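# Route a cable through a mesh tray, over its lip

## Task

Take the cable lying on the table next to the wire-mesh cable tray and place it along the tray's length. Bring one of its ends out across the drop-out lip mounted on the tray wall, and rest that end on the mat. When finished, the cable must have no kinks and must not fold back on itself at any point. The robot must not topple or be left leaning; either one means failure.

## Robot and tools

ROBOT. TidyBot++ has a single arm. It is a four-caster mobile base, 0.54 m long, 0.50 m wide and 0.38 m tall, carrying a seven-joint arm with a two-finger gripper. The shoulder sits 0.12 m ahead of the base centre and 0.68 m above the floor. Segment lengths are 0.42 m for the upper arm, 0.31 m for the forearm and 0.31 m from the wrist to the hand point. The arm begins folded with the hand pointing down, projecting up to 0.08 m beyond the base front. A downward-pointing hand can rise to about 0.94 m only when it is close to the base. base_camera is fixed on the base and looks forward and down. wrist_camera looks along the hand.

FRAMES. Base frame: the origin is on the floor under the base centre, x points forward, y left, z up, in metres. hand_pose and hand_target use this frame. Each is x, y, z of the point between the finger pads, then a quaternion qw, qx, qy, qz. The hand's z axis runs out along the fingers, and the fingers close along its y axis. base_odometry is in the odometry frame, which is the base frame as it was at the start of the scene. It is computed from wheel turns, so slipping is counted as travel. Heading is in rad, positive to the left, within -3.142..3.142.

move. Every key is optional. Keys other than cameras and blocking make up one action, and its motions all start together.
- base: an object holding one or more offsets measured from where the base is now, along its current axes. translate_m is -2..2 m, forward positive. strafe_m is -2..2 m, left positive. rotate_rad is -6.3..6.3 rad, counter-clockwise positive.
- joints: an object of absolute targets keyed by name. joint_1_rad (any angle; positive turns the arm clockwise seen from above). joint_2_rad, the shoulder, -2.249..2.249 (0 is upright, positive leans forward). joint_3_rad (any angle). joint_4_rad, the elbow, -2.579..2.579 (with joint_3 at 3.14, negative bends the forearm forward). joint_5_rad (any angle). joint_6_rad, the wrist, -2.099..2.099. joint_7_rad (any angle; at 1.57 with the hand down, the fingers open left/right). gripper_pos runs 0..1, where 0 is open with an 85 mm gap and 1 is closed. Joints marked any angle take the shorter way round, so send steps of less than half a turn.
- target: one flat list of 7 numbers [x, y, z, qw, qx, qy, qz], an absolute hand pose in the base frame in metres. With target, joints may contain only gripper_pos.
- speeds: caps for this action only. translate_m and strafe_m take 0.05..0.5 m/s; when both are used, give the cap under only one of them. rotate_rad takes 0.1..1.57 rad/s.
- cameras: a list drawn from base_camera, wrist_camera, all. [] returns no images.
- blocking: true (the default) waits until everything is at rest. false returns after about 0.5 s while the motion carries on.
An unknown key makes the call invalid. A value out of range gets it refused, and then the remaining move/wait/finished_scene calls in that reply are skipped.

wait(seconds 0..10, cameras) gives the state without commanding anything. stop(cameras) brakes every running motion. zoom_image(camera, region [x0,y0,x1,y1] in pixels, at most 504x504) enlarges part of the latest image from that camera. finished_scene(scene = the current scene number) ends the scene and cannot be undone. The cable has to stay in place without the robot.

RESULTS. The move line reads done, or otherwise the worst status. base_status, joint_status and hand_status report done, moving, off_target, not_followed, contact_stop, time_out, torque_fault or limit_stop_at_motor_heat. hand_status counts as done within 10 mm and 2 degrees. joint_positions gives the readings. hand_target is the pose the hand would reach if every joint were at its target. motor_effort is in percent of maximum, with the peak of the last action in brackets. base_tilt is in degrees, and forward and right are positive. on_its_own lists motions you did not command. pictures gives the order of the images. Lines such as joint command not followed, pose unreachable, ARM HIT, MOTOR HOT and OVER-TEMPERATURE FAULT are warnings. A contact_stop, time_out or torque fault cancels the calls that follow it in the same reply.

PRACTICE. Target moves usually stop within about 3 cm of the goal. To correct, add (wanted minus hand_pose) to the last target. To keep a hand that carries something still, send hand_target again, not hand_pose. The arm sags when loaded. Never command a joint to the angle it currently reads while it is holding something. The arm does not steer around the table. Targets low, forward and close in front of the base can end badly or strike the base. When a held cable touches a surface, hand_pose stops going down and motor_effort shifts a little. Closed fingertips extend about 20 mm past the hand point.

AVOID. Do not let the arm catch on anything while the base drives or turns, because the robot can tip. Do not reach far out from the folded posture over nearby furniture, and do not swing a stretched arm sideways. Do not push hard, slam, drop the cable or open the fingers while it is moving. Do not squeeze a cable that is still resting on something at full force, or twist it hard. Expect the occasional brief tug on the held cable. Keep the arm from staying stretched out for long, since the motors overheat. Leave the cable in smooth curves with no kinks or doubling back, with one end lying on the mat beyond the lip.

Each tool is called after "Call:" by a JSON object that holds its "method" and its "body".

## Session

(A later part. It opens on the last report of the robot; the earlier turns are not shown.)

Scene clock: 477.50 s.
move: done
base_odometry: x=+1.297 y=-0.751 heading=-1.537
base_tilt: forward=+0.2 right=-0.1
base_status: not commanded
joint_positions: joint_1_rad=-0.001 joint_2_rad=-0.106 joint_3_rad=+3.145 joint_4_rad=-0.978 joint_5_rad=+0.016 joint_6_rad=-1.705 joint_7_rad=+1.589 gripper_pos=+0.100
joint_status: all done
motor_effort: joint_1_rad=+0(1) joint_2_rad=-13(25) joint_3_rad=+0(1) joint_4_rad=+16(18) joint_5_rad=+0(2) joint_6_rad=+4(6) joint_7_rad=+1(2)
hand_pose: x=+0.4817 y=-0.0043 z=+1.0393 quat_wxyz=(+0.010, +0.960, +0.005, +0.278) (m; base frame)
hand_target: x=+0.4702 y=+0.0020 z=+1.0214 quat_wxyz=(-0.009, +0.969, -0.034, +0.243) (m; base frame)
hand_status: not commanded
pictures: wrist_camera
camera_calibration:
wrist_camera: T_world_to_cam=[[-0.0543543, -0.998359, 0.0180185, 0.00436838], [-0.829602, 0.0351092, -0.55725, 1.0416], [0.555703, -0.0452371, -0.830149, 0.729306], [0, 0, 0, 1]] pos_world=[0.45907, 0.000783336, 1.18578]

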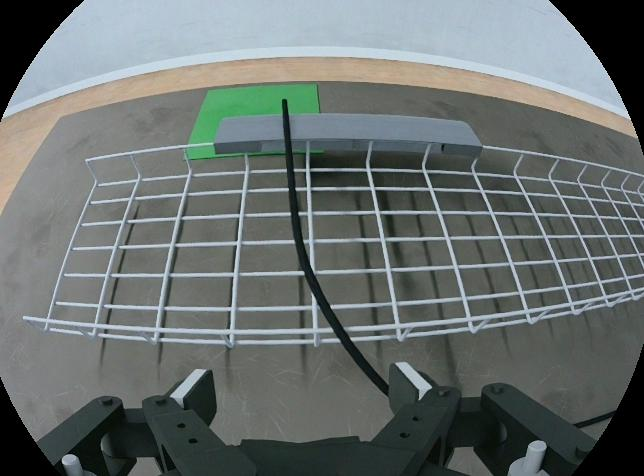

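Call:
{"method": "move", "body": {"base": {"strafe_m": -0.13}, "joints": {"joint_1_rad": 0.0, "joint_2_rad": 0.03, "joint_3_rad": 3.14, "joint_4_rad": -1.13, "joint_5_rad": 0.0, "joint_6_rad": -1.86, "joint_7_rad": 2.39, "gripper_pos": 0.1}, "cameras": ["wrist_camera"]}}

Scene clock: 504.37 s.
move: done
base_odometry: x=+1.167 y=-0.756 heading=-1.537
base_tilt: forward=+0.2 right=-0.1
base_status: done
joint_positions: joint_1_rad=+0.001 joint_2_rad=+0.025 joint_3_rad=+3.145 joint_4_rad=-1.114 joint_5_rad=+0.016 joint_6_rad=-1.808 joint_7_rad=+2.304 gripper_pos=+0.100
joint_status: all done
motor_effort: joint_1_rad=+1(2) joint_2_rad=-18(22) joint_3_rad=-1(3) joint_4_rad=+16(18) joint_5_rad=-1(2) joint_6_rad=+1(5) joint_7_rad=+1(2)
hand_pose: x=+0.4752 y=-0.0049 z=+0.9285 quat_wxyz=(+0.042, +0.931, +0.352, +0.088) (m; base frame)
hand_target: x=+0.4576 y=+0.0019 z=+0.9189 quat_wxyz=(+0.024, +0.915, +0.398, +0.056) (m; base frame)
hand_status: not commanded
pictures: wrist_camera
camera_calibration:
wrist_camera: T_world_to_cam=[[0.604068, -0.780616, 0.16044, -0.438708], [-0.762694, -0.624655, -0.167645, 0.577717], [0.231085, -0.0210976, -0.972705, 0.927726], [0, 0, 0, 1]] pos_world=[0.491246, 0.0379841, 1.06964]

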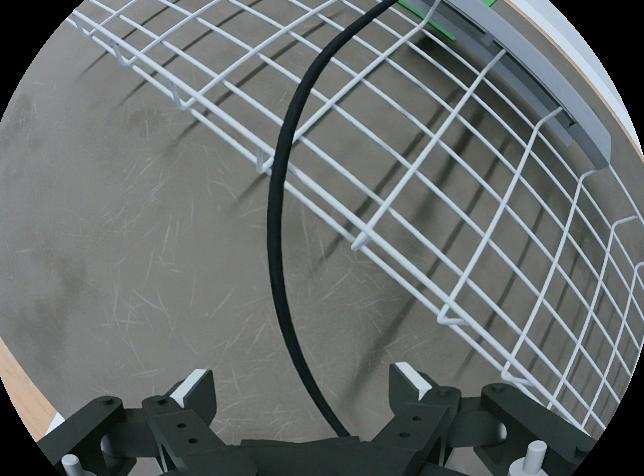

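Call:
{"method": "move", "body": {"joints": {"joint_1_rad": 0.0, "joint_2_rad": 0.0, "joint_3_rad": 3.14, "joint_4_rad": -1.5, "joint_5_rad": 0.0, "joint_6_rad": -1.42, "joint_7_rad": 2.70, "gripper_pos": 0.25}, "cameras": ["wrist_camera"]}}

Scene clock: 529.83 s.
move: done
base_odometry: x=+1.167 y=-0.756 heading=-1.537
base_tilt: forward=+0.2 right=-0.1
base_status: not commanded
joint_positions: joint_1_rad=+0.001 joint_2_rad=+0.013 joint_3_rad=+3.145 joint_4_rad=-1.479 joint_5_rad=+0.016 joint_6_rad=-1.476 joint_7_rad=+2.609 gripper_pos=+0.250
joint_status: all done
motor_effort: joint_1_rad=+0(1) joint_2_rad=-19(22) joint_3_rad=-1(2) joint_4_rad=+17(19) joint_5_rad=+0(2) joint_6_rad=+1(2) joint_7_rad=+1(2)
hand_pose: x=+0.4916 y=-0.0051 z=+0.8207 quat_wxyz=(+0.050, +0.866, +0.492, +0.071) (m; base frame)
hand_target: x=+0.5010 y=+0.0020 z=+0.8211 quat_wxyz=(+0.059, +0.839, +0.532, +0.093) (m; base frame)
hand_status: not commanded
pictures: wrist_camera
camera_calibration:
wrist_camera: T_world_to_cam=[[0.81355, -0.55281, 0.180379, -0.549626], [-0.542087, -0.833255, -0.108754, 0.41416], [0.210422, -0.00930437, -0.977566, 0.833225], [0, 0, 0, 1]] pos_world=[0.496329, 0.0490147, 0.958715]

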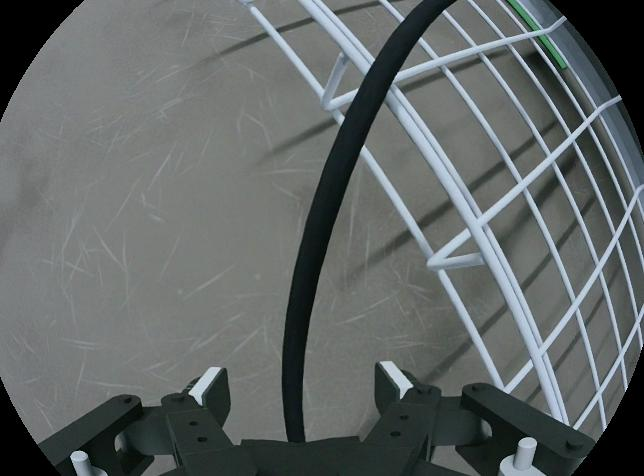

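Call:
{"method": "move", "body": {"joints": {"joint_1_rad": 0.0, "joint_2_rad": 0.02, "joint_3_rad": 3.14, "joint_4_rad": -1.575, "joint_5_rad": 0.0, "joint_6_rad": -1.36, "joint_7_rad": 2.70, "gripper_pos": 0.25}, "cameras": []}}

Call:
{"method": "move", "body": {"joints": {"gripper_pos": 0.7}, "cameras": ["wrist_camera"]}}

Scene clock: 538.93 s.
move: done
base_odometry: x=+1.167 y=-0.756 heading=-1.537
base_tilt: forward=+0.2 right=-0.1
base_status: not commanded
joint_positions: joint_1_rad=+0.001 joint_2_rad=+0.014 joint_3_rad=+3.145 joint_4_rad=-1.558 joint_5_rad=+0.016 joint_6_rad=-1.414 joint_7_rad=+2.610 gripper_pos=+0.250
joint_status: all done
motor_effort: joint_1_rad=+0(1) joint_2_rad=-19(21) joint_3_rad=-1(1) joint_4_rad=+17(19) joint_5_rad=-1(2) joint_6_rad=+1(2) joint_7_rad=+1(2)
hand_pose: x=+0.4872 y=-0.0051 z=+0.7945 quat_wxyz=(+0.045, +0.866, +0.494, +0.063) (m; base frame)
hand_target: x=+0.4994 y=+0.0020 z=+0.7890 quat_wxyz=(+0.050, +0.841, +0.533, +0.079) (m; base frame)
hand_status: not commanded
pictures: none
No camera images: "cameras" was empty.

Scene clock: 539.73 s.
move: done
base_odometry: x=+1.167 y=-0.756 heading=-1.537
base_tilt: forward=+0.2 right=-0.1
base_status: not commanded
joint_positions: joint_1_rad=+0.001 joint_2_rad=+0.014 joint_3_rad=+3.145 joint_4_rad=-1.558 joint_5_rad=+0.016 joint_6_rad=-1.414 joint_7_rad=+2.610 gripper_pos=+0.700
joint_status: all done
motor_effort: joint_1_rad=+0(1) joint_2_rad=-20(20) joint_3_rad=-1(1) joint_4_rad=+17(18) joint_5_rad=+0(1) joint_6_rad=+1(1) joint_7_rad=+1(1)
hand_pose: x=+0.4875 y=-0.0051 z=+0.7946 quat_wxyz=(+0.046, +0.866, +0.494, +0.063) (m; base frame)
hand_target: x=+0.4994 y=+0.0020 z=+0.7890 quat_wxyz=(+0.050, +0.841, +0.533, +0.079) (m; base frame)
hand_status: not commanded
pictures: wrist_camera
camera_calibration:
wrist_camera: T_world_to_cam=[[0.818072, -0.55075, 0.165629, -0.53201], [-0.541909, -0.834621, -0.098698, 0.401051], [0.192596, -0.00901413, -0.981237, 0.820173], [0, 0, 0, 1]] pos_world=[0.494593, 0.0491141, 0.932484]

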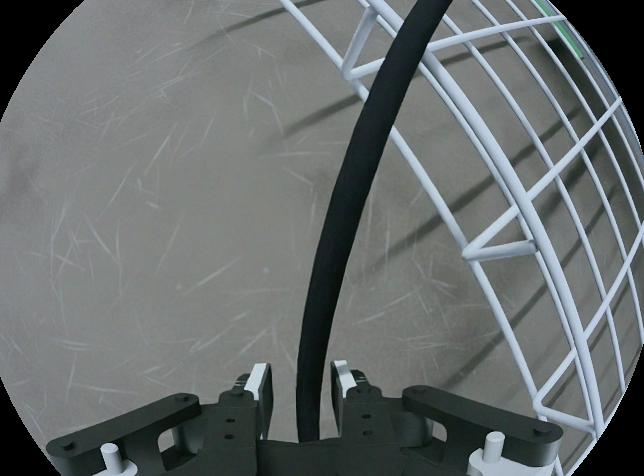

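Call:
{"method": "move", "body": {"joints": {"gripper_pos": 0.98}, "cameras": ["wrist_camera"]}}

Scene clock: 545.73 s.
move: off_target
base_odometry: x=+1.167 y=-0.756 heading=-1.537
base_tilt: forward=+0.2 right=-0.1
base_status: not commanded
joint_positions: joint_1_rad=+0.001 joint_2_rad=+0.014 joint_3_rad=+3.145 joint_4_rad=-1.558 joint_5_rad=+0.016 joint_6_rad=-1.413 joint_7_rad=+2.611 gripper_pos=+0.920
joint_status: gripper_pos off_target (ended at +0.920, target +0.980)
motor_effort: joint_1_rad=+0(1) joint_2_rad=-20(20) joint_3_rad=-1(1) joint_4_rad=+19(19) joint_5_rad=+0(1) joint_6_rad=+2(2) joint_7_rad=+0(2)
hand_pose: x=+0.4877 y=-0.0051 z=+0.7946 quat_wxyz=(+0.046, +0.866, +0.494, +0.064) (m; base frame)
hand_target: x=+0.4994 y=+0.0020 z=+0.7890 quat_wxyz=(+0.050, +0.841, +0.533, +0.079) (m; base frame)
hand_status: not commanded
pictures: wrist_camera
camera_calibration:
wrist_camera: T_world_to_cam=[[0.817995, -0.550636, 0.166387, -0.532811], [-0.541707, -0.834697, -0.0991727, 0.401485], [0.193491, -0.00901043, -0.981061, 0.819586], [0, 0, 0, 1]] pos_world=[0.494741, 0.0491177, 0.932533]

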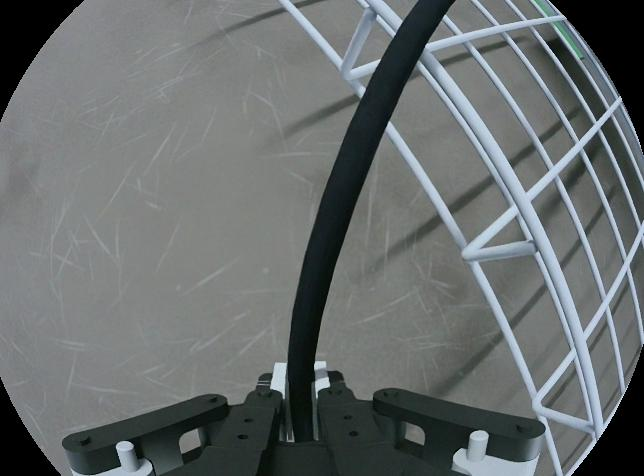

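Call:
{"method": "move", "body": {"joints": {"joint_1_rad": 0.0, "joint_2_rad": 0.04, "joint_3_rad": 3.14, "joint_4_rad": -1.04, "joint_5_rad": 0.0, "joint_6_rad": -1.745, "joint_7_rad": 2.5, "gripper_pos": 0.97}, "cameras": ["wrist_camera"]}}

Scene clock: 556.97 s.
move: off_target
base_odometry: x=+1.167 y=-0.756 heading=-1.537
base_tilt: forward=+0.2 right=-0.1
base_status: not commanded
joint_positions: joint_1_rad=+0.001 joint_2_rad=+0.023 joint_3_rad=+3.145 joint_4_rad=-1.060 joint_5_rad=+0.016 joint_6_rad=-1.694 joint_7_rad=+2.587 gripper_pos=+0.920
joint_status: gripper_pos off_target (ended at +0.920, target +0.970); the others done
motor_effort: joint_1_rad=+0(1) joint_2_rad=-20(22) joint_3_rad=+0(1) joint_4_rad=+17(20) joint_5_rad=+0(2) joint_6_rad=+3(4) joint_7_rad=+1(2)
hand_pose: x=+0.5174 y=-0.0052 z=+0.9589 quat_wxyz=(+0.095, +0.861, +0.474, +0.155) (m; base frame)
hand_target: x=+0.5100 y=+0.0020 z=+0.9546 quat_wxyz=(+0.071, +0.882, +0.443, +0.141) (m; base frame)
hand_status: not commanded
pictures: wrist_camera
camera_calibration:
wrist_camera: T_world_to_cam=[[0.750912, -0.573665, 0.32717, -0.704105], [-0.531246, -0.819016, -0.216774, 0.541195], [0.392313, -0.0110292, -0.919766, 0.813375], [0, 0, 0, 1]] pos_world=[0.49713, 0.0482973, 1.09579]

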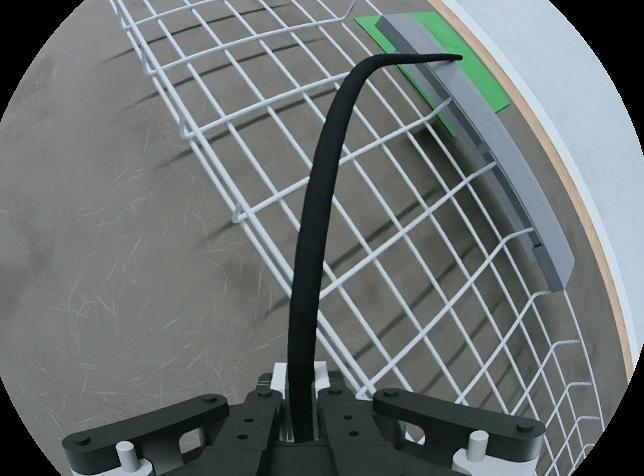

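Call:
{"method": "move", "body": {"base": {"strafe_m": 0.10}, "speeds": {"strafe_m": 0.1}, "joints": {"joint_1_rad": 0.0, "joint_2_rad": 0.275, "joint_3_rad": 3.14, "joint_4_rad": -0.715, "joint_5_rad": 0.0, "joint_6_rad": -1.84, "joint_7_rad": 1.9, "gripper_pos": 0.97}, "cameras": ["wrist_camera"]}}

Scene clock: 566.33 s.
move: off_target
base_odometry: x=+1.267 y=-0.752 heading=-1.537
base_tilt: forward=+0.3 right=-0.2
base_status: done
joint_positions: joint_1_rad=+0.000 joint_2_rad=+0.268 joint_3_rad=+3.143 joint_4_rad=-0.737 joint_5_rad=+0.016 joint_6_rad=-1.790 joint_7_rad=+1.993 gripper_pos=+0.920
joint_status: gripper_pos off_target (ended at +0.920, target +0.970); the others done
motor_effort: joint_1_rad=+0(3) joint_2_rad=-28(30) joint_3_rad=-1(3) joint_4_rad=+17(18) joint_5_rad=-1(2) joint_6_rad=+3(4) joint_7_rad=+0(2)
hand_pose: x=+0.6016 y=-0.0040 z=+0.9632 quat_wxyz=(+0.044, +0.964, +0.203, +0.167) (m; base frame)
hand_target: x=+0.5915 y=+0.0020 z=+0.9629 quat_wxyz=(+0.025, +0.974, +0.163, +0.153) (m; base frame)
hand_status: not commanded
pictures: wrist_camera
camera_calibration:
wrist_camera: T_world_to_cam=[[0.321708, -0.932864, 0.162074, -0.352266], [-0.870523, -0.35874, -0.33689, 0.90947], [0.372415, -0.0327093, -0.92749, 0.803666], [0, 0, 0, 1]] pos_world=[0.605744, 0.0239337, 1.10888]

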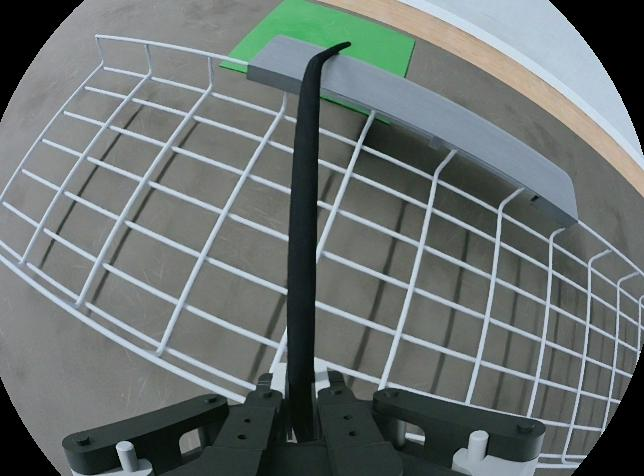

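Call:
{"method": "move", "body": {"base": {"strafe_m": 0.04}, "speeds": {"strafe_m": 0.1}, "joints": {"joint_1_rad": 0.0, "joint_2_rad": 0.495, "joint_3_rad": 3.14, "joint_4_rad": -0.595, "joint_5_rad": 0.0, "joint_6_rad": -1.65, "joint_7_rad": 1.55, "gripper_pos": 0.97}, "cameras": ["wrist_camera"]}}

Scene clock: 577.67 s.
move: off_target
base_odometry: x=+1.307 y=-0.751 heading=-1.537
base_tilt: forward=+0.2 right=-0.1
base_status: done
joint_positions: joint_1_rad=+0.000 joint_2_rad=+0.493 joint_3_rad=+3.143 joint_4_rad=-0.615 joint_5_rad=+0.016 joint_6_rad=-1.710 joint_7_rad=+1.643 gripper_pos=+0.920
joint_status: gripper_pos off_target (ended at +0.920, target +0.970); the others done
motor_effort: joint_1_rad=+0(3) joint_2_rad=-36(42) joint_3_rad=-1(2) joint_4_rad=+17(19) joint_5_rad=-1(2) joint_6_rad=+4(5) joint_7_rad=+2(2)
hand_pose: x=+0.6983 y=-0.0045 z=+0.8976 quat_wxyz=(+0.014, +0.986, +0.032, +0.160) (m; base frame)
hand_target: x=+0.7193 y=+0.0020 z=+0.9109 quat_wxyz=(-0.003, +0.980, -0.010, +0.199) (m; base frame)
hand_status: not commanded
pictures: wrist_camera
camera_calibration:
wrist_camera: T_world_to_cam=[[0.00184261, -0.998842, 0.0480754, -0.0477641], [-0.93921, -0.0182347, -0.342858, 1.02626], [0.343337, -0.0445211, -0.938156, 0.736587], [0, 0, 0, 1]] pos_world=[0.711062, 0.0037984, 1.04519]

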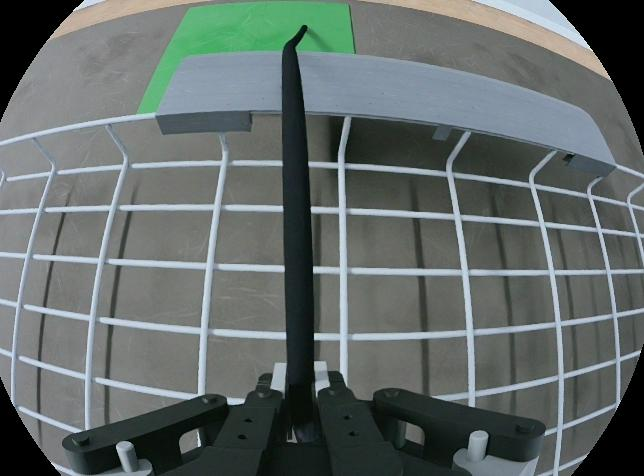

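Call:
{"method": "move", "body": {"joints": {"joint_1_rad": 0.0, "joint_2_rad": 0.54, "joint_3_rad": 3.14, "joint_4_rad": -0.69, "joint_5_rad": 0.0, "joint_6_rad": -1.60, "joint_7_rad": 2.15, "gripper_pos": 0.97}, "cameras": ["wrist_camera"]}}

Scene clock: 602.97 s.
move: off_target
base_odometry: x=+1.307 y=-0.751 heading=-1.537
base_tilt: forward=+0.2 right=-0.1
base_status: not commanded
joint_positions: joint_1_rad=+0.000 joint_2_rad=+0.522 joint_3_rad=+3.143 joint_4_rad=-0.673 joint_5_rad=+0.016 joint_6_rad=-1.661 joint_7_rad=+2.069 gripper_pos=+0.920
joint_status: gripper_pos off_target (ended at +0.920, target +0.970); the others done
motor_effort: joint_1_rad=+1(1) joint_2_rad=-37(39) joint_3_rad=-1(2) joint_4_rad=+17(18) joint_5_rad=+0(1) joint_6_rad=+3(4) joint_7_rad=+1(2)
hand_pose: x=+0.7088 y=-0.0045 z=+0.8630 quat_wxyz=(+0.043, +0.960, +0.242, +0.135) (m; base frame)
hand_target: x=+0.7270 y=+0.0020 z=+0.8515 quat_wxyz=(+0.044, +0.947, +0.283, +0.149) (m; base frame)
hand_status: not commanded
pictures: wrist_camera
camera_calibration:
wrist_camera: T_world_to_cam=[[0.400132, -0.901963, 0.162349, -0.42667], [-0.86037, -0.430724, -0.272471, 0.905735], [0.315687, -0.0306555, -0.948368, 0.728941], [0, 0, 0, 1]] pos_world=[0.719875, 0.0276269, 1.00736]

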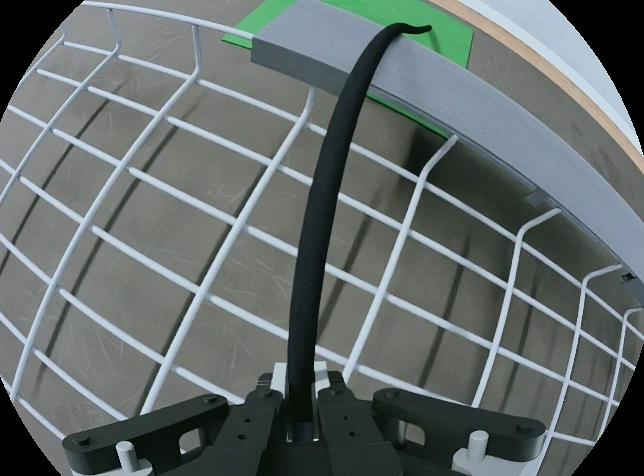

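Call:
{"method": "move", "body": {"base": {"strafe_m": -0.04}, "speeds": {"strafe_m": 0.1}, "joints": {"joint_1_rad": 0.0, "joint_2_rad": 0.545, "joint_3_rad": 3.14, "joint_4_rad": -0.74, "joint_5_rad": 0.0, "joint_6_rad": -1.56, "joint_7_rad": 2.4, "gripper_pos": 0.97}, "cameras": ["wrist_camera"]}}

Scene clock: 612.83 s.
move: off_target
base_odometry: x=+1.267 y=-0.752 heading=-1.536
base_tilt: forward=+0.2 right=-0.1
base_status: done
joint_positions: joint_1_rad=-0.001 joint_2_rad=+0.530 joint_3_rad=+3.143 joint_4_rad=-0.720 joint_5_rad=+0.016 joint_6_rad=-1.614 joint_7_rad=+2.317 gripper_pos=+0.920
joint_status: gripper_pos off_target (ended at +0.920, target +0.970); the others done
motor_effort: joint_1_rad=+1(5) joint_2_rad=-38(39) joint_3_rad=-1(2) joint_4_rad=+17(18) joint_5_rad=+1(2) joint_6_rad=+2(3) joint_7_rad=+0(2)
hand_pose: x=+0.7154 y=-0.0035 z=+0.8450 quat_wxyz=(+0.058, +0.923, +0.360, +0.126) (m; base frame)
hand_target: x=+0.7297 y=+0.0021 z=+0.8326 quat_wxyz=(+0.059, +0.905, +0.399, +0.135) (m; base frame)
hand_status: not commanded
pictures: wrist_camera
camera_calibration:
wrist_camera: T_world_to_cam=[[0.604199, -0.767282, 0.21499, -0.615447], [-0.733195, -0.640984, -0.22708, 0.776871], [0.312039, -0.0204281, -0.949849, 0.713769], [0, 0, 0, 1]] pos_world=[0.718726, 0.0403213, 0.9867]

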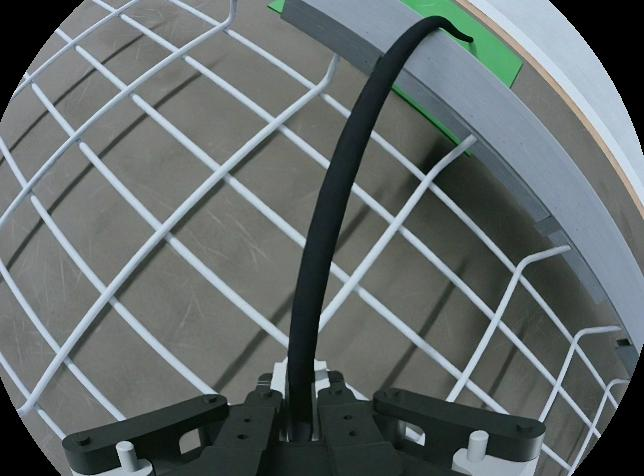

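Call:
{"method": "move", "body": {"joints": {"gripper_pos": 0.6}, "cameras": ["wrist_camera"]}}

Call:
{"method": "move", "body": {"joints": {"joint_1_rad": 0.0, "joint_2_rad": 0.25, "joint_3_rad": 3.14, "joint_4_rad": -0.741, "joint_5_rad": 0.0, "joint_6_rad": -1.8, "joint_7_rad": 2.4, "gripper_pos": 0.1}, "cameras": ["wrist_camera"]}}

Scene clock: 617.63 s.
move: done
base_odometry: x=+1.267 y=-0.752 heading=-1.536
base_tilt: forward=+0.2 right=-0.1
base_status: not commanded
joint_positions: joint_1_rad=-0.001 joint_2_rad=+0.530 joint_3_rad=+3.143 joint_4_rad=-0.720 joint_5_rad=+0.016 joint_6_rad=-1.613 joint_7_rad=+2.317 gripper_pos=+0.600
joint_status: all done
motor_effort: joint_1_rad=+0(1) joint_2_rad=-39(39) joint_3_rad=-1(1) joint_4_rad=+17(18) joint_5_rad=+0(1) joint_6_rad=+2(3) joint_7_rad=+1(2)
hand_pose: x=+0.7157 y=-0.0035 z=+0.8451 quat_wxyz=(+0.058, +0.923, +0.360, +0.127) (m; base frame)
hand_target: x=+0.7297 y=+0.0021 z=+0.8326 quat_wxyz=(+0.059, +0.905, +0.399, +0.135) (m; base frame)
hand_status: not commanded
pictures: wrist_camera
camera_calibration:
wrist_camera: T_world_to_cam=[[0.604032, -0.767273, 0.21549, -0.615914], [-0.732999, -0.640995, -0.22768, 0.777435], [0.312821, -0.0204281, -0.949592, 0.712973], [0, 0, 0, 1]] pos_world=[0.718858, 0.0403218, 0.986764]

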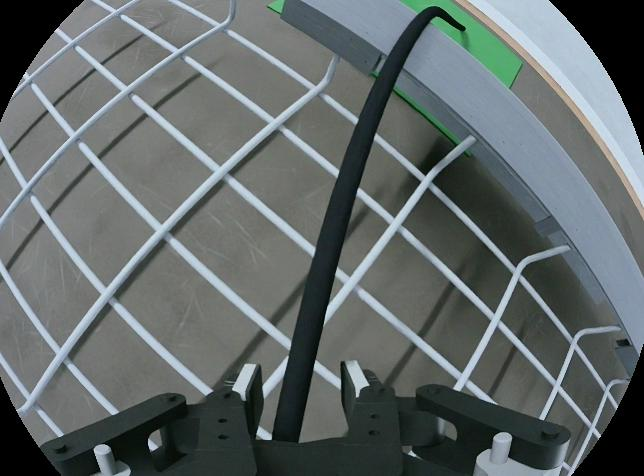

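Scene clock: 619.27 s.
move: done
base_odometry: x=+1.267 y=-0.752 heading=-1.536
base_tilt: forward=+0.1 right=-0.1
base_status: not commanded
joint_positions: joint_1_rad=-0.001 joint_2_rad=+0.241 joint_3_rad=+3.143 joint_4_rad=-0.726 joint_5_rad=+0.016 joint_6_rad=-1.752 joint_7_rad=+2.317 gripper_pos=+0.100
joint_status: all done
motor_effort: joint_1_rad=+0(1) joint_2_rad=-26(42) joint_3_rad=-1(2) joint_4_rad=+16(19) joint_5_rad=+0(1) joint_6_rad=+3(4) joint_7_rad=+0(3)
hand_pose: x=+0.6058 y=-0.0035 z=+0.9853 quat_wxyz=(+0.084, +0.911, +0.354, +0.193) (m; base frame)
hand_target: x=+0.5930 y=+0.0020 z=+0.9694 quat_wxyz=(+0.070, +0.901, +0.397, +0.160) (m; base frame)
hand_status: not commanded
pictures: wrist_camera
camera_calibration:
wrist_camera: T_world_to_cam=[[0.565364, -0.768796, 0.298857, -0.638524], [-0.693969, -0.63918, -0.331445, 0.807481], [0.445838, -0.0200101, -0.89489, 0.746042], [0, 0, 0, 1]] pos_world=[0.588751, 0.0401594, 1.12609]

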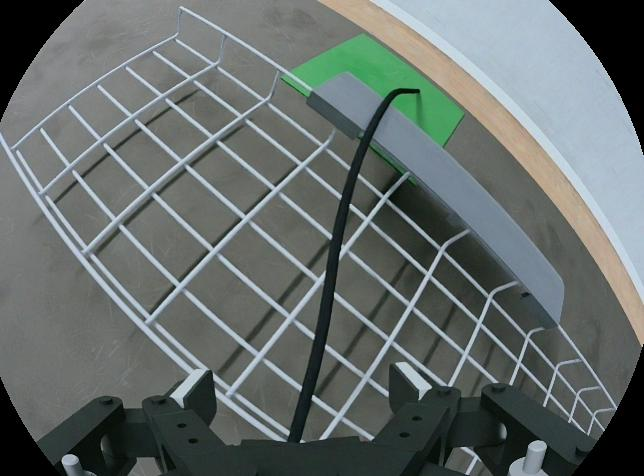

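Call:
{"method": "move", "body": {"base": {"strafe_m": -0.10}, "joints": {"joint_1_rad": 0.0, "joint_2_rad": -0.1, "joint_3_rad": 3.14, "joint_4_rad": -1.0, "joint_5_rad": 0.0, "joint_6_rad": -1.80, "joint_7_rad": 2.4, "gripper_pos": 0.1}, "cameras": ["wrist_camera"]}}

Scene clock: 625.60 s.
move: done
base_odometry: x=+1.167 y=-0.756 heading=-1.536
base_tilt: forward=+0.2 right=-0.1
base_status: done
joint_positions: joint_1_rad=+0.004 joint_2_rad=-0.104 joint_3_rad=+3.143 joint_4_rad=-0.978 joint_5_rad=+0.016 joint_6_rad=-1.755 joint_7_rad=+2.317 gripper_pos=+0.100
joint_status: all done
motor_effort: joint_1_rad=+0(3) joint_2_rad=-13(28) joint_3_rad=+0(3) joint_4_rad=+16(17) joint_5_rad=+1(2) joint_6_rad=+4(5) joint_7_rad=+1(2)
hand_pose: x=+0.4690 y=-0.0053 z=+1.0310 quat_wxyz=(+0.100, +0.903, +0.347, +0.234) (m; base frame)
hand_target: x=+0.4563 y=+0.0019 z=+1.0145 quat_wxyz=(+0.088, +0.893, +0.394, +0.201) (m; base frame)
hand_status: not commanded
pictures: wrist_camera
camera_calibration:
wrist_camera: T_world_to_cam=[[0.532468, -0.771581, 0.348052, -0.611521], [-0.664545, -0.635744, -0.392695, 0.775851], [0.524268, -0.022199, -0.851264, 0.766074], [0, 0, 0, 1]] pos_world=[0.439576, 0.0384105, 1.16965]

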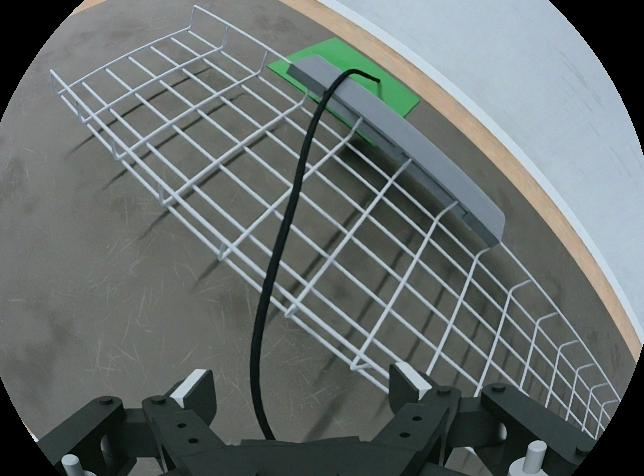

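Call:
{"method": "move", "body": {"base": {"strafe_m": -0.04}, "joints": {"joint_1_rad": 0.0, "joint_2_rad": -0.02, "joint_3_rad": 3.14, "joint_4_rad": -1.56, "joint_5_rad": 0.0, "joint_6_rad": -1.33, "joint_7_rad": 2.75, "gripper_pos": 0.15}, "cameras": ["wrist_camera"]}}

Scene clock: 643.87 s.
move: done
base_odometry: x=+1.127 y=-0.758 heading=-1.536
base_tilt: forward=+0.2 right=-0.1
base_status: done
joint_positions: joint_1_rad=+0.003 joint_2_rad=-0.034 joint_3_rad=+3.143 joint_4_rad=-1.539 joint_5_rad=+0.016 joint_6_rad=-1.388 joint_7_rad=+2.658 gripper_pos=+0.150
joint_status: all done
motor_effort: joint_1_rad=+0(2) joint_2_rad=-19(21) joint_3_rad=-1(2) joint_4_rad=+18(20) joint_5_rad=+0(2) joint_6_rad=+2(4) joint_7_rad=+1(2)
hand_pose: x=+0.4950 y=-0.0054 z=+0.8212 quat_wxyz=(+0.071, +0.850, +0.511, +0.102) (m; base frame)
hand_target: x=+0.5083 y=+0.0020 z=+0.8123 quat_wxyz=(+0.075, +0.823, +0.552, +0.113) (m; base frame)
hand_status: not commanded
pictures: wrist_camera
camera_calibration:
wrist_camera: T_world_to_cam=[[0.823319, -0.511206, 0.246606, -0.611669], [-0.492252, -0.859424, -0.138125, 0.415122], [0.282549, -0.00767109, -0.959222, 0.782232], [0, 0, 0, 1]] pos_world=[0.486924, 0.0500768, 0.958514]

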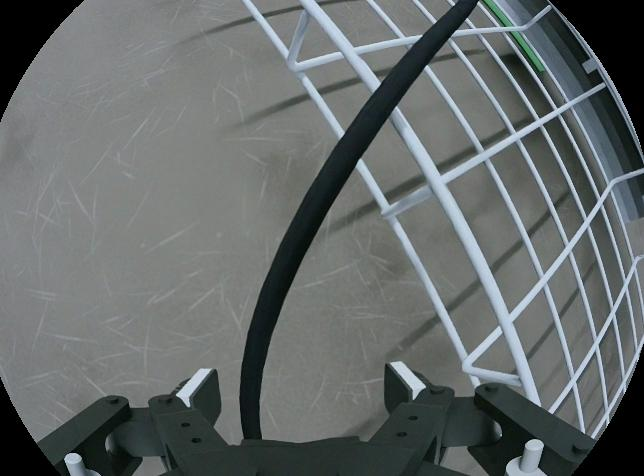

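Call:
{"method": "move", "body": {"base": {"strafe_m": 0.013}, "joints": {"joint_1_rad": 0.0, "joint_2_rad": -0.02, "joint_3_rad": 3.14, "joint_4_rad": -1.657, "joint_5_rad": 0.0, "joint_6_rad": -1.29, "joint_7_rad": 2.75, "gripper_pos": 0.15}, "cameras": ["wrist_camera"]}}

Call:
{"method": "move", "body": {"joints": {"gripper_pos": 0.7}, "cameras": ["wrist_camera"]}}

Scene clock: 654.23 s.
move: done
base_odometry: x=+1.140 y=-0.757 heading=-1.536
base_tilt: forward=+0.2 right=-0.2
base_status: done
joint_positions: joint_1_rad=+0.000 joint_2_rad=-0.032 joint_3_rad=+3.140 joint_4_rad=-1.641 joint_5_rad=+0.016 joint_6_rad=-1.345 joint_7_rad=+2.660 gripper_pos=+0.150
joint_status: all done
motor_effort: joint_1_rad=+0(3) joint_2_rad=-18(20) joint_3_rad=+0(2) joint_4_rad=+18(20) joint_5_rad=+0(2) joint_6_rad=+2(3) joint_7_rad=+0(2)
hand_pose: x=+0.4779 y=-0.0027 z=+0.7849 quat_wxyz=(+0.055, +0.850, +0.518, +0.077) (m; base frame)
hand_target: x=+0.4905 y=+0.0020 z=+0.7775 quat_wxyz=(+0.059, +0.826, +0.554, +0.089) (m; base frame)
hand_status: not commanded
pictures: wrist_camera
camera_calibration:
wrist_camera: T_world_to_cam=[[0.842022, -0.502186, 0.196997, -0.557214], [-0.490435, -0.864742, -0.108145, 0.379614], [0.22466, -0.00555393, -0.974421, 0.791865], [0, 0, 0, 1]] pos_world=[0.477463, 0.0528412, 0.922433]

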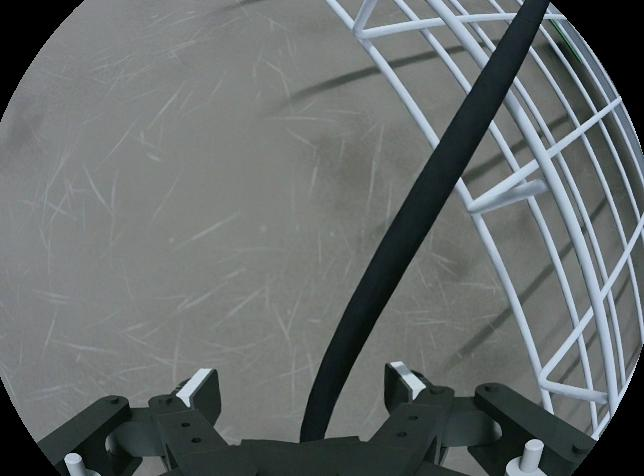

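Scene clock: 655.07 s.
move: done
base_odometry: x=+1.140 y=-0.757 heading=-1.536
base_tilt: forward=+0.2 right=-0.1
base_status: not commanded
joint_positions: joint_1_rad=+0.000 joint_2_rad=-0.032 joint_3_rad=+3.140 joint_4_rad=-1.641 joint_5_rad=+0.016 joint_6_rad=-1.344 joint_7_rad=+2.660 gripper_pos=+0.700
joint_status: all done
motor_effort: joint_1_rad=+0(1) joint_2_rad=-18(19) joint_3_rad=+0(1) joint_4_rad=+18(19) joint_5_rad=+0(1) joint_6_rad=+1(2) joint_7_rad=+0(2)
hand_pose: x=+0.4781 y=-0.0027 z=+0.7849 quat_wxyz=(+0.056, +0.850, +0.518, +0.077) (m; base frame)
hand_target: x=+0.4905 y=+0.0020 z=+0.7775 quat_wxyz=(+0.059, +0.826, +0.554, +0.089) (m; base frame)
hand_status: not commanded
pictures: wrist_camera
camera_calibration:
wrist_camera: T_world_to_cam=[[0.841895, -0.502177, 0.19756, -0.557775], [-0.490353, -0.864747, -0.108474, 0.37994], [0.225312, -0.00554986, -0.974271, 0.791427], [0, 0, 0, 1]] pos_world=[0.477575, 0.0528421, 0.922472]

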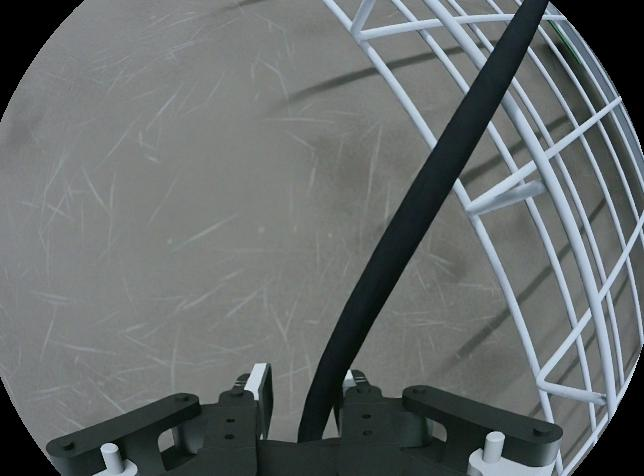

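Call:
{"method": "move", "body": {"joints": {"joint_7_rad": 2.35}, "cameras": []}}

Call:
{"method": "move", "body": {"joints": {"gripper_pos": 0.97}, "cameras": ["wrist_camera"]}}

Scene clock: 661.63 s.
move: done
base_odometry: x=+1.140 y=-0.757 heading=-1.536
base_tilt: forward=+0.2 right=-0.1
base_status: not commanded
joint_positions: joint_1_rad=+0.000 joint_2_rad=-0.032 joint_3_rad=+3.140 joint_4_rad=-1.641 joint_5_rad=+0.016 joint_6_rad=-1.344 joint_7_rad=+2.404 gripper_pos=+0.700
joint_status: all done
motor_effort: joint_1_rad=+0(1) joint_2_rad=-18(18) joint_3_rad=+0(1) joint_4_rad=+18(18) joint_5_rad=-1(1) joint_6_rad=+1(2) joint_7_rad=+1(2)
hand_pose: x=+0.4782 y=-0.0027 z=+0.7849 quat_wxyz=(+0.045, +0.910, +0.405, +0.084) (m; base frame)
hand_target: x=+0.4905 y=+0.0020 z=+0.7775 quat_wxyz=(+0.041, +0.919, +0.378, +0.099) (m; base frame)
hand_status: not commanded
pictures: none
No camera images: "cameras" was empty.

Scene clock: 662.30 s.
move: off_target
base_odometry: x=+1.140 y=-0.757 heading=-1.536
base_tilt: forward=+0.1 right=-0.1
base_status: not commanded
joint_positions: joint_1_rad=+0.000 joint_2_rad=-0.032 joint_3_rad=+3.140 joint_4_rad=-1.641 joint_5_rad=+0.016 joint_6_rad=-1.342 joint_7_rad=+2.404 gripper_pos=+0.915
joint_status: gripper_pos off_target (ended at +0.915, target +0.970)
motor_effort: joint_1_rad=+0(1) joint_2_rad=-17(19) joint_3_rad=+0(1) joint_4_rad=+18(18) joint_5_rad=+0(1) joint_6_rad=+1(2) joint_7_rad=+1(2)
hand_pose: x=+0.4789 y=-0.0027 z=+0.7850 quat_wxyz=(+0.046, +0.909, +0.405, +0.084) (m; base frame)
hand_target: x=+0.4905 y=+0.0020 z=+0.7775 quat_wxyz=(+0.041, +0.919, +0.378, +0.099) (m; base frame)
hand_status: not commanded
pictures: wrist_camera
camera_calibration:
wrist_camera: T_world_to_cam=[[0.687752, -0.705061, 0.172875, -0.46579], [-0.688937, -0.708978, -0.150716, 0.509002], [0.228829, -0.0154448, -0.973344, 0.788952], [0, 0, 0, 1]] pos_world=[0.490484, 0.0446466, 0.92516]

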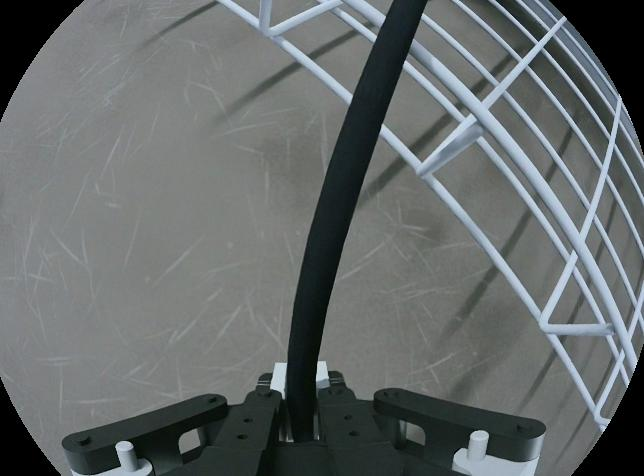

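Call:
{"method": "move", "body": {"joints": {"joint_1_rad": 0.0, "joint_2_rad": 0.06, "joint_3_rad": 3.14, "joint_4_rad": -1.155, "joint_5_rad": 0.0, "joint_6_rad": -1.75, "joint_7_rad": 2.4, "gripper_pos": 0.97}, "cameras": ["wrist_camera"]}}

Scene clock: 677.70 s.
move: off_target
base_odometry: x=+1.140 y=-0.757 heading=-1.536
base_tilt: forward=+0.2 right=-0.1
base_status: not commanded
joint_positions: joint_1_rad=+0.000 joint_2_rad=+0.043 joint_3_rad=+3.140 joint_4_rad=-1.175 joint_5_rad=+0.016 joint_6_rad=-1.694 joint_7_rad=+2.404 gripper_pos=+0.915
joint_status: gripper_pos off_target (ended at +0.915, target +0.970); the others done
motor_effort: joint_1_rad=+0(1) joint_2_rad=-21(21) joint_3_rad=+0(1) joint_4_rad=+17(20) joint_5_rad=+0(3) joint_6_rad=+1(3) joint_7_rad=+1(2)
hand_pose: x=+0.5029 y=-0.0028 z=+0.9078 quat_wxyz=(+0.053, +0.909, +0.401, +0.102) (m; base frame)
hand_target: x=+0.4936 y=+0.0019 z=+0.9049 quat_wxyz=(+0.035, +0.911, +0.402, +0.081) (m; base frame)
hand_status: not commanded
pictures: wrist_camera
camera_calibration:
wrist_camera: T_world_to_cam=[[0.676885, -0.708986, 0.197903, -0.520838], [-0.686595, -0.705047, -0.177472, 0.567122], [0.265355, -0.0157509, -0.964022, 0.876108], [0, 0, 0, 1]] pos_world=[0.509451, 0.0443801, 1.04831]

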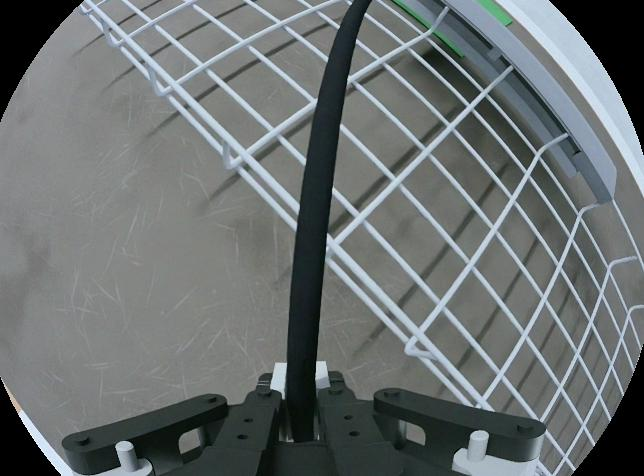

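Call:
{"method": "move", "body": {"base": {"strafe_m": -0.08}, "speeds": {"strafe_m": 0.1}, "joints": {"joint_1_rad": 0.0, "joint_2_rad": 0.275, "joint_3_rad": 3.14, "joint_4_rad": -0.735, "joint_5_rad": 0.0, "joint_6_rad": -1.80, "joint_7_rad": 2.9, "gripper_pos": 0.97}, "cameras": ["wrist_camera"]}}

Scene clock: 684.83 s.
move: off_target
base_odometry: x=+1.060 y=-0.760 heading=-1.535
base_tilt: forward=+0.2 right=-0.1
base_status: done
joint_positions: joint_1_rad=+0.001 joint_2_rad=+0.261 joint_3_rad=+3.139 joint_4_rad=-0.757 joint_5_rad=+0.016 joint_6_rad=-1.751 joint_7_rad=+2.808 gripper_pos=+0.915
joint_status: gripper_pos off_target (ended at +0.915, target +0.970); the others done
motor_effort: joint_1_rad=+0(3) joint_2_rad=-28(29) joint_3_rad=-1(2) joint_4_rad=+17(18) joint_5_rad=+0(2) joint_6_rad=+3(4) joint_7_rad=+1(2)
hand_pose: x=+0.6084 y=-0.0032 z=+0.9635 quat_wxyz=(+0.113, +0.802, +0.568, +0.147) (m; base frame)
hand_target: x=+0.6008 y=+0.0020 z=+0.9596 quat_wxyz=(+0.102, +0.776, +0.609, +0.130) (m; base frame)
hand_status: not commanded
pictures: wrist_camera
camera_calibration:
wrist_camera: T_world_to_cam=[[0.849929, -0.377108, 0.36798, -0.871699], [-0.346072, -0.926169, -0.149815, 0.41465], [0.397308, -0.0000156997, -0.917685, 0.776891], [0, 0, 0, 1]] pos_world=[0.575716, 0.0553231, 1.09583]

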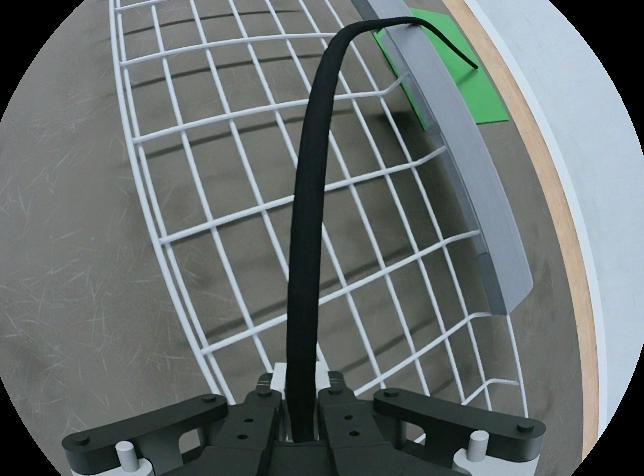

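Call:
{"method": "move", "body": {"base": {"strafe_m": -0.075}, "speeds": {"strafe_m": 0.1}, "joints": {"joint_1_rad": 0.0, "joint_2_rad": 0.48, "joint_3_rad": 3.14, "joint_4_rad": -0.69, "joint_5_rad": 0.0, "joint_6_rad": -1.76, "joint_7_rad": 3.2, "gripper_pos": 0.97}, "cameras": ["wrist_camera"]}}

Scene clock: 695.83 s.
move: off_target
base_odometry: x=+0.985 y=-0.763 heading=-1.535
base_tilt: forward=+0.2 right=-0.1
base_status: done
joint_positions: joint_1_rad=+0.001 joint_2_rad=+0.477 joint_3_rad=+3.139 joint_4_rad=-0.708 joint_5_rad=+0.016 joint_6_rad=-1.752 joint_7_rad=+3.106 gripper_pos=+0.915
joint_status: gripper_pos off_target (ended at +0.915, target +0.970); the others done
motor_effort: joint_1_rad=+0(3) joint_2_rad=-36(41) joint_3_rad=-1(2) joint_4_rad=+17(19) joint_5_rad=+0(1) joint_6_rad=+2(4) joint_7_rad=+1(2)
hand_pose: x=+0.6668 y=-0.0028 z=+0.8692 quat_wxyz=(+0.076, +0.717, +0.690, +0.069) (m; base frame)
hand_target: x=+0.6681 y=+0.0020 z=+0.8733 quat_wxyz=(+0.077, +0.682, +0.724, +0.073) (m; base frame)
hand_status: not commanded
pictures: wrist_camera
camera_calibration:
wrist_camera: T_world_to_cam=[[0.968888, -0.0877904, 0.231408, -0.846313], [-0.082907, -0.996082, -0.0307633, 0.141881], [0.233202, 0.0106208, -0.97237, 0.824212], [0, 0, 0, 1]] pos_world=[0.639537, 0.0582736, 1.00165]

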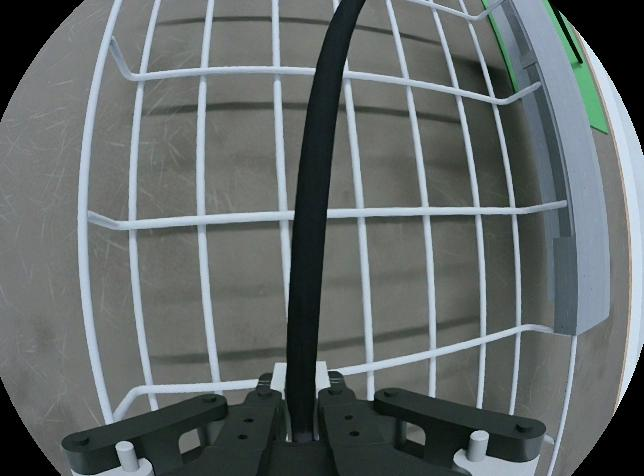

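Call:
{"method": "move", "body": {"joints": {"joint_1_rad": 0.0, "joint_2_rad": 0.52, "joint_3_rad": 3.14, "joint_4_rad": -0.775, "joint_5_rad": 0.0, "joint_6_rad": -1.65, "joint_7_rad": 3.2, "gripper_pos": 0.97}, "cameras": []}}

Call:
{"method": "move", "body": {"joints": {"gripper_pos": 0.6}, "cameras": ["wrist_camera"]}}

Scene clock: 704.27 s.
move: off_target
base_odometry: x=+0.985 y=-0.763 heading=-1.535
base_tilt: forward=+0.2 right=-0.1
base_status: not commanded
joint_positions: joint_1_rad=+0.001 joint_2_rad=+0.504 joint_3_rad=+3.139 joint_4_rad=-0.759 joint_5_rad=+0.016 joint_6_rad=-1.701 joint_7_rad=+3.109 gripper_pos=+0.915
joint_status: gripper_pos off_target (ended at +0.915, target +0.970); the others done
motor_effort: joint_1_rad=+0(1) joint_2_rad=-37(39) joint_3_rad=-1(2) joint_4_rad=+17(18) joint_5_rad=-1(2) joint_6_rad=+1(3) joint_7_rad=+1(2)
hand_pose: x=+0.6767 y=-0.0029 z=+0.8392 quat_wxyz=(+0.067, +0.717, +0.692, +0.059) (m; base frame)
hand_target: x=+0.6913 y=+0.0020 z=+0.8273 quat_wxyz=(+0.071, +0.682, +0.724, +0.068) (m; base frame)
hand_status: not commanded
pictures: none
No camera images: "cameras" was empty.

Scene clock: 705.00 s.
move: done
base_odometry: x=+0.985 y=-0.763 heading=-1.535
base_tilt: forward=+0.1 right=-0.1
base_status: not commanded
joint_positions: joint_1_rad=+0.001 joint_2_rad=+0.504 joint_3_rad=+3.139 joint_4_rad=-0.759 joint_5_rad=+0.016 joint_6_rad=-1.700 joint_7_rad=+3.110 gripper_pos=+0.600
joint_status: all done
motor_effort: joint_1_rad=+0(1) joint_2_rad=-36(37) joint_3_rad=-1(1) joint_4_rad=+17(18) joint_5_rad=-1(1) joint_6_rad=+1(2) joint_7_rad=+0(1)
hand_pose: x=+0.6771 y=-0.0029 z=+0.8393 quat_wxyz=(+0.067, +0.716, +0.692, +0.059) (m; base frame)
hand_target: x=+0.6913 y=+0.0020 z=+0.8273 quat_wxyz=(+0.071, +0.682, +0.724, +0.068) (m; base frame)
hand_status: not commanded
pictures: wrist_camera
camera_calibration:
wrist_camera: T_world_to_cam=[[0.975035, -0.0826241, 0.206106, -0.832302], [-0.0786187, -0.996524, -0.0275626, 0.136209], [0.207666, 0.0106708, -0.978141, 0.814845], [0, 0, 0, 1]] pos_world=[0.653016, 0.0582722, 0.97233]

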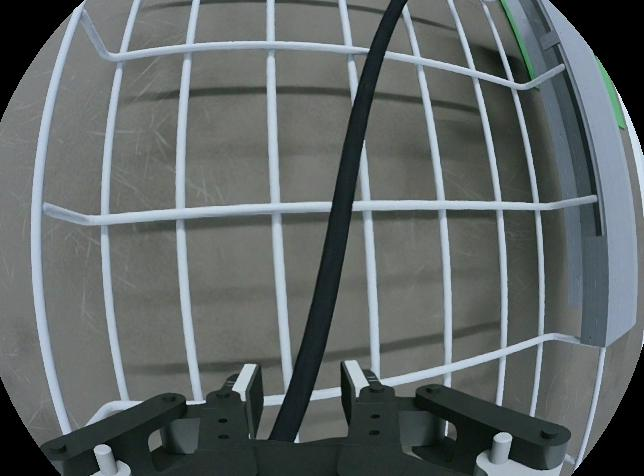

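Call:
{"method": "move", "body": {"joints": {"joint_1_rad": 0.0, "joint_2_rad": 0.25, "joint_3_rad": 3.14, "joint_4_rad": -0.741, "joint_5_rad": 0.0, "joint_6_rad": -1.8, "joint_7_rad": 3.1, "gripper_pos": 0.1}, "cameras": ["wrist_camera"]}}

Call:
{"method": "move", "body": {"base": {"strafe_m": -0.20, "translate_m": -0.1}, "joints": {"joint_1_rad": 0.0, "joint_2_rad": 0.1, "joint_3_rad": 3.14, "joint_4_rad": -0.85, "joint_5_rad": 0.0, "joint_6_rad": -1.8, "joint_7_rad": 1.6, "gripper_pos": 0.1}, "cameras": ["wrist_camera"]}}

Scene clock: 713.87 s.
move: done
base_odometry: x=+0.985 y=-0.763 heading=-1.535
base_tilt: forward=+0.2 right=-0.1
base_status: not commanded
joint_positions: joint_1_rad=+0.001 joint_2_rad=+0.241 joint_3_rad=+3.139 joint_4_rad=-0.747 joint_5_rad=+0.016 joint_6_rad=-1.755 joint_7_rad=+3.111 gripper_pos=+0.100
joint_status: all done
motor_effort: joint_1_rad=+0(1) joint_2_rad=-27(41) joint_3_rad=-1(2) joint_4_rad=+16(19) joint_5_rad=+0(2) joint_6_rad=+3(4) joint_7_rad=+0(2)
hand_pose: x=+0.6024 y=-0.0028 z=+0.9766 quat_wxyz=(+0.143, +0.705, +0.681, +0.137) (m; base frame)
hand_target: x=+0.5930 y=+0.0020 z=+0.9694 quat_wxyz=(+0.120, +0.710, +0.682, +0.126) (m; base frame)
hand_status: not commanded
pictures: wrist_camera
camera_calibration:
wrist_camera: T_world_to_cam=[[0.906844, -0.0833073, 0.41315, -0.948823], [-0.0714165, -0.996468, -0.0441715, 0.146059], [0.415371, 0.010551, -0.909591, 0.772551], [0, 0, 0, 1]] pos_world=[0.549971, 0.0583475, 1.10116]

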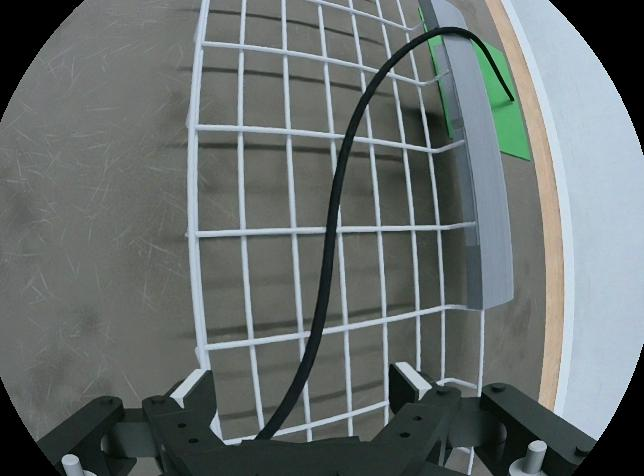

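Scene clock: 715.93 s.
move: done
base_odometry: x=+0.782 y=-0.670 heading=-1.535
base_tilt: forward=+0.2 right=-0.1
base_status: done
joint_positions: joint_1_rad=+0.004 joint_2_rad=+0.104 joint_3_rad=+3.140 joint_4_rad=-0.828 joint_5_rad=+0.016 joint_6_rad=-1.756 joint_7_rad=+1.689 gripper_pos=+0.100
joint_status: all done
motor_effort: joint_1_rad=+0(3) joint_2_rad=-21(31) joint_3_rad=-1(3) joint_4_rad=+16(18) joint_5_rad=+0(2) joint_6_rad=+4(4) joint_7_rad=+0(2)
hand_pose: x=+0.5516 y=-0.0048 z=+1.0077 quat_wxyz=(+0.021, +0.973, +0.053, +0.224) (m; base frame)
hand_target: x=+0.5355 y=+0.0020 z=+0.9956 quat_wxyz=(+0.003, +0.981, +0.015, +0.195) (m; base frame)
hand_status: not commanded
pictures: wrist_camera
camera_calibration:
wrist_camera: T_world_to_cam=[[0.0358484, -0.99711, 0.0669804, -0.0909021], [-0.885452, -0.062766, -0.460472, 1.01486], [0.463346, -0.0428007, -0.885143, 0.770656], [0, 0, 0, 1]] pos_world=[0.544788, 0.00604393, 1.15554]

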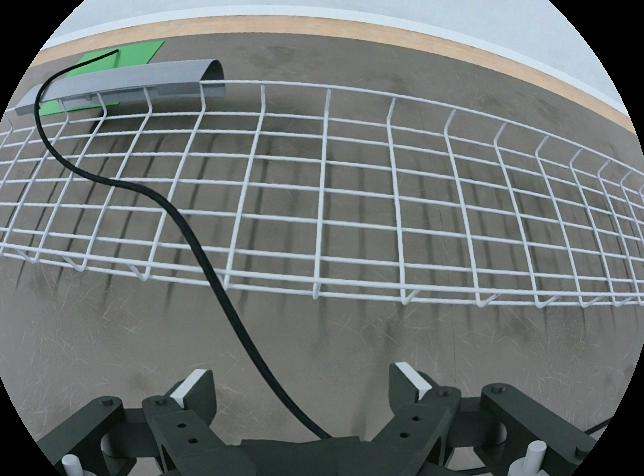

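Call:
{"method": "move", "body": {"base": {"strafe_m": -0.17, "translate_m": -0.11}, "joints": {"joint_1_rad": 0.0, "joint_2_rad": 0.36, "joint_3_rad": 3.14, "joint_4_rad": -0.90, "joint_5_rad": 0.0, "joint_6_rad": -1.75, "joint_7_rad": 3.2, "gripper_pos": 0.3}, "cameras": ["wrist_camera"]}}

Scene clock: 737.07 s.
move: done
base_odometry: x=+0.608 y=-0.567 heading=-1.534
base_tilt: forward=+0.2 right=-0.1
base_status: done
joint_positions: joint_1_rad=+0.005 joint_2_rad=+0.355 joint_3_rad=+3.141 joint_4_rad=-0.883 joint_5_rad=+0.016 joint_6_rad=-1.756 joint_7_rad=+3.109 gripper_pos=+0.300
joint_status: all done
motor_effort: joint_1_rad=+0(3) joint_2_rad=-31(35) joint_3_rad=-1(2) joint_4_rad=+16(18) joint_5_rad=+0(2) joint_6_rad=+1(4) joint_7_rad=+1(2)
hand_pose: x=+0.6082 y=-0.0057 z=+0.8712 quat_wxyz=(+0.057, +0.720, +0.690, +0.048) (m; base frame)
hand_target: x=+0.6074 y=+0.0020 z=+0.8631 quat_wxyz=(+0.048, +0.684, +0.726, +0.045) (m; base frame)
hand_status: not commanded
pictures: wrist_camera
camera_calibration:
wrist_camera: T_world_to_cam=[[0.980193, -0.0910634, 0.175869, -0.74869], [-0.0881036, -0.995808, -0.0245821, 0.132026], [0.17737, 0.00860047, -0.984107, 0.884021], [0, 0, 0, 1]] pos_world=[0.588693, 0.0556909, 1.00489]

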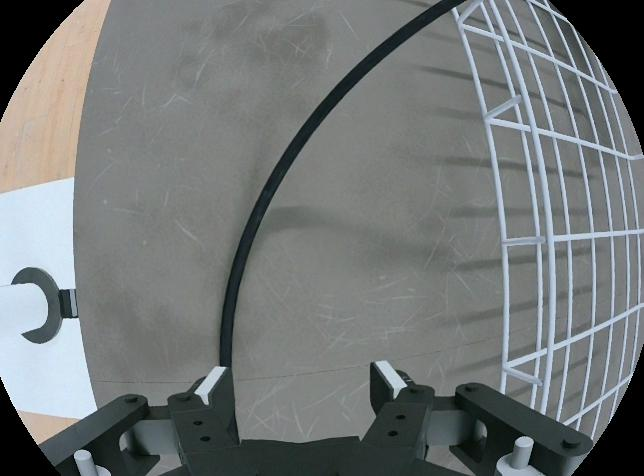

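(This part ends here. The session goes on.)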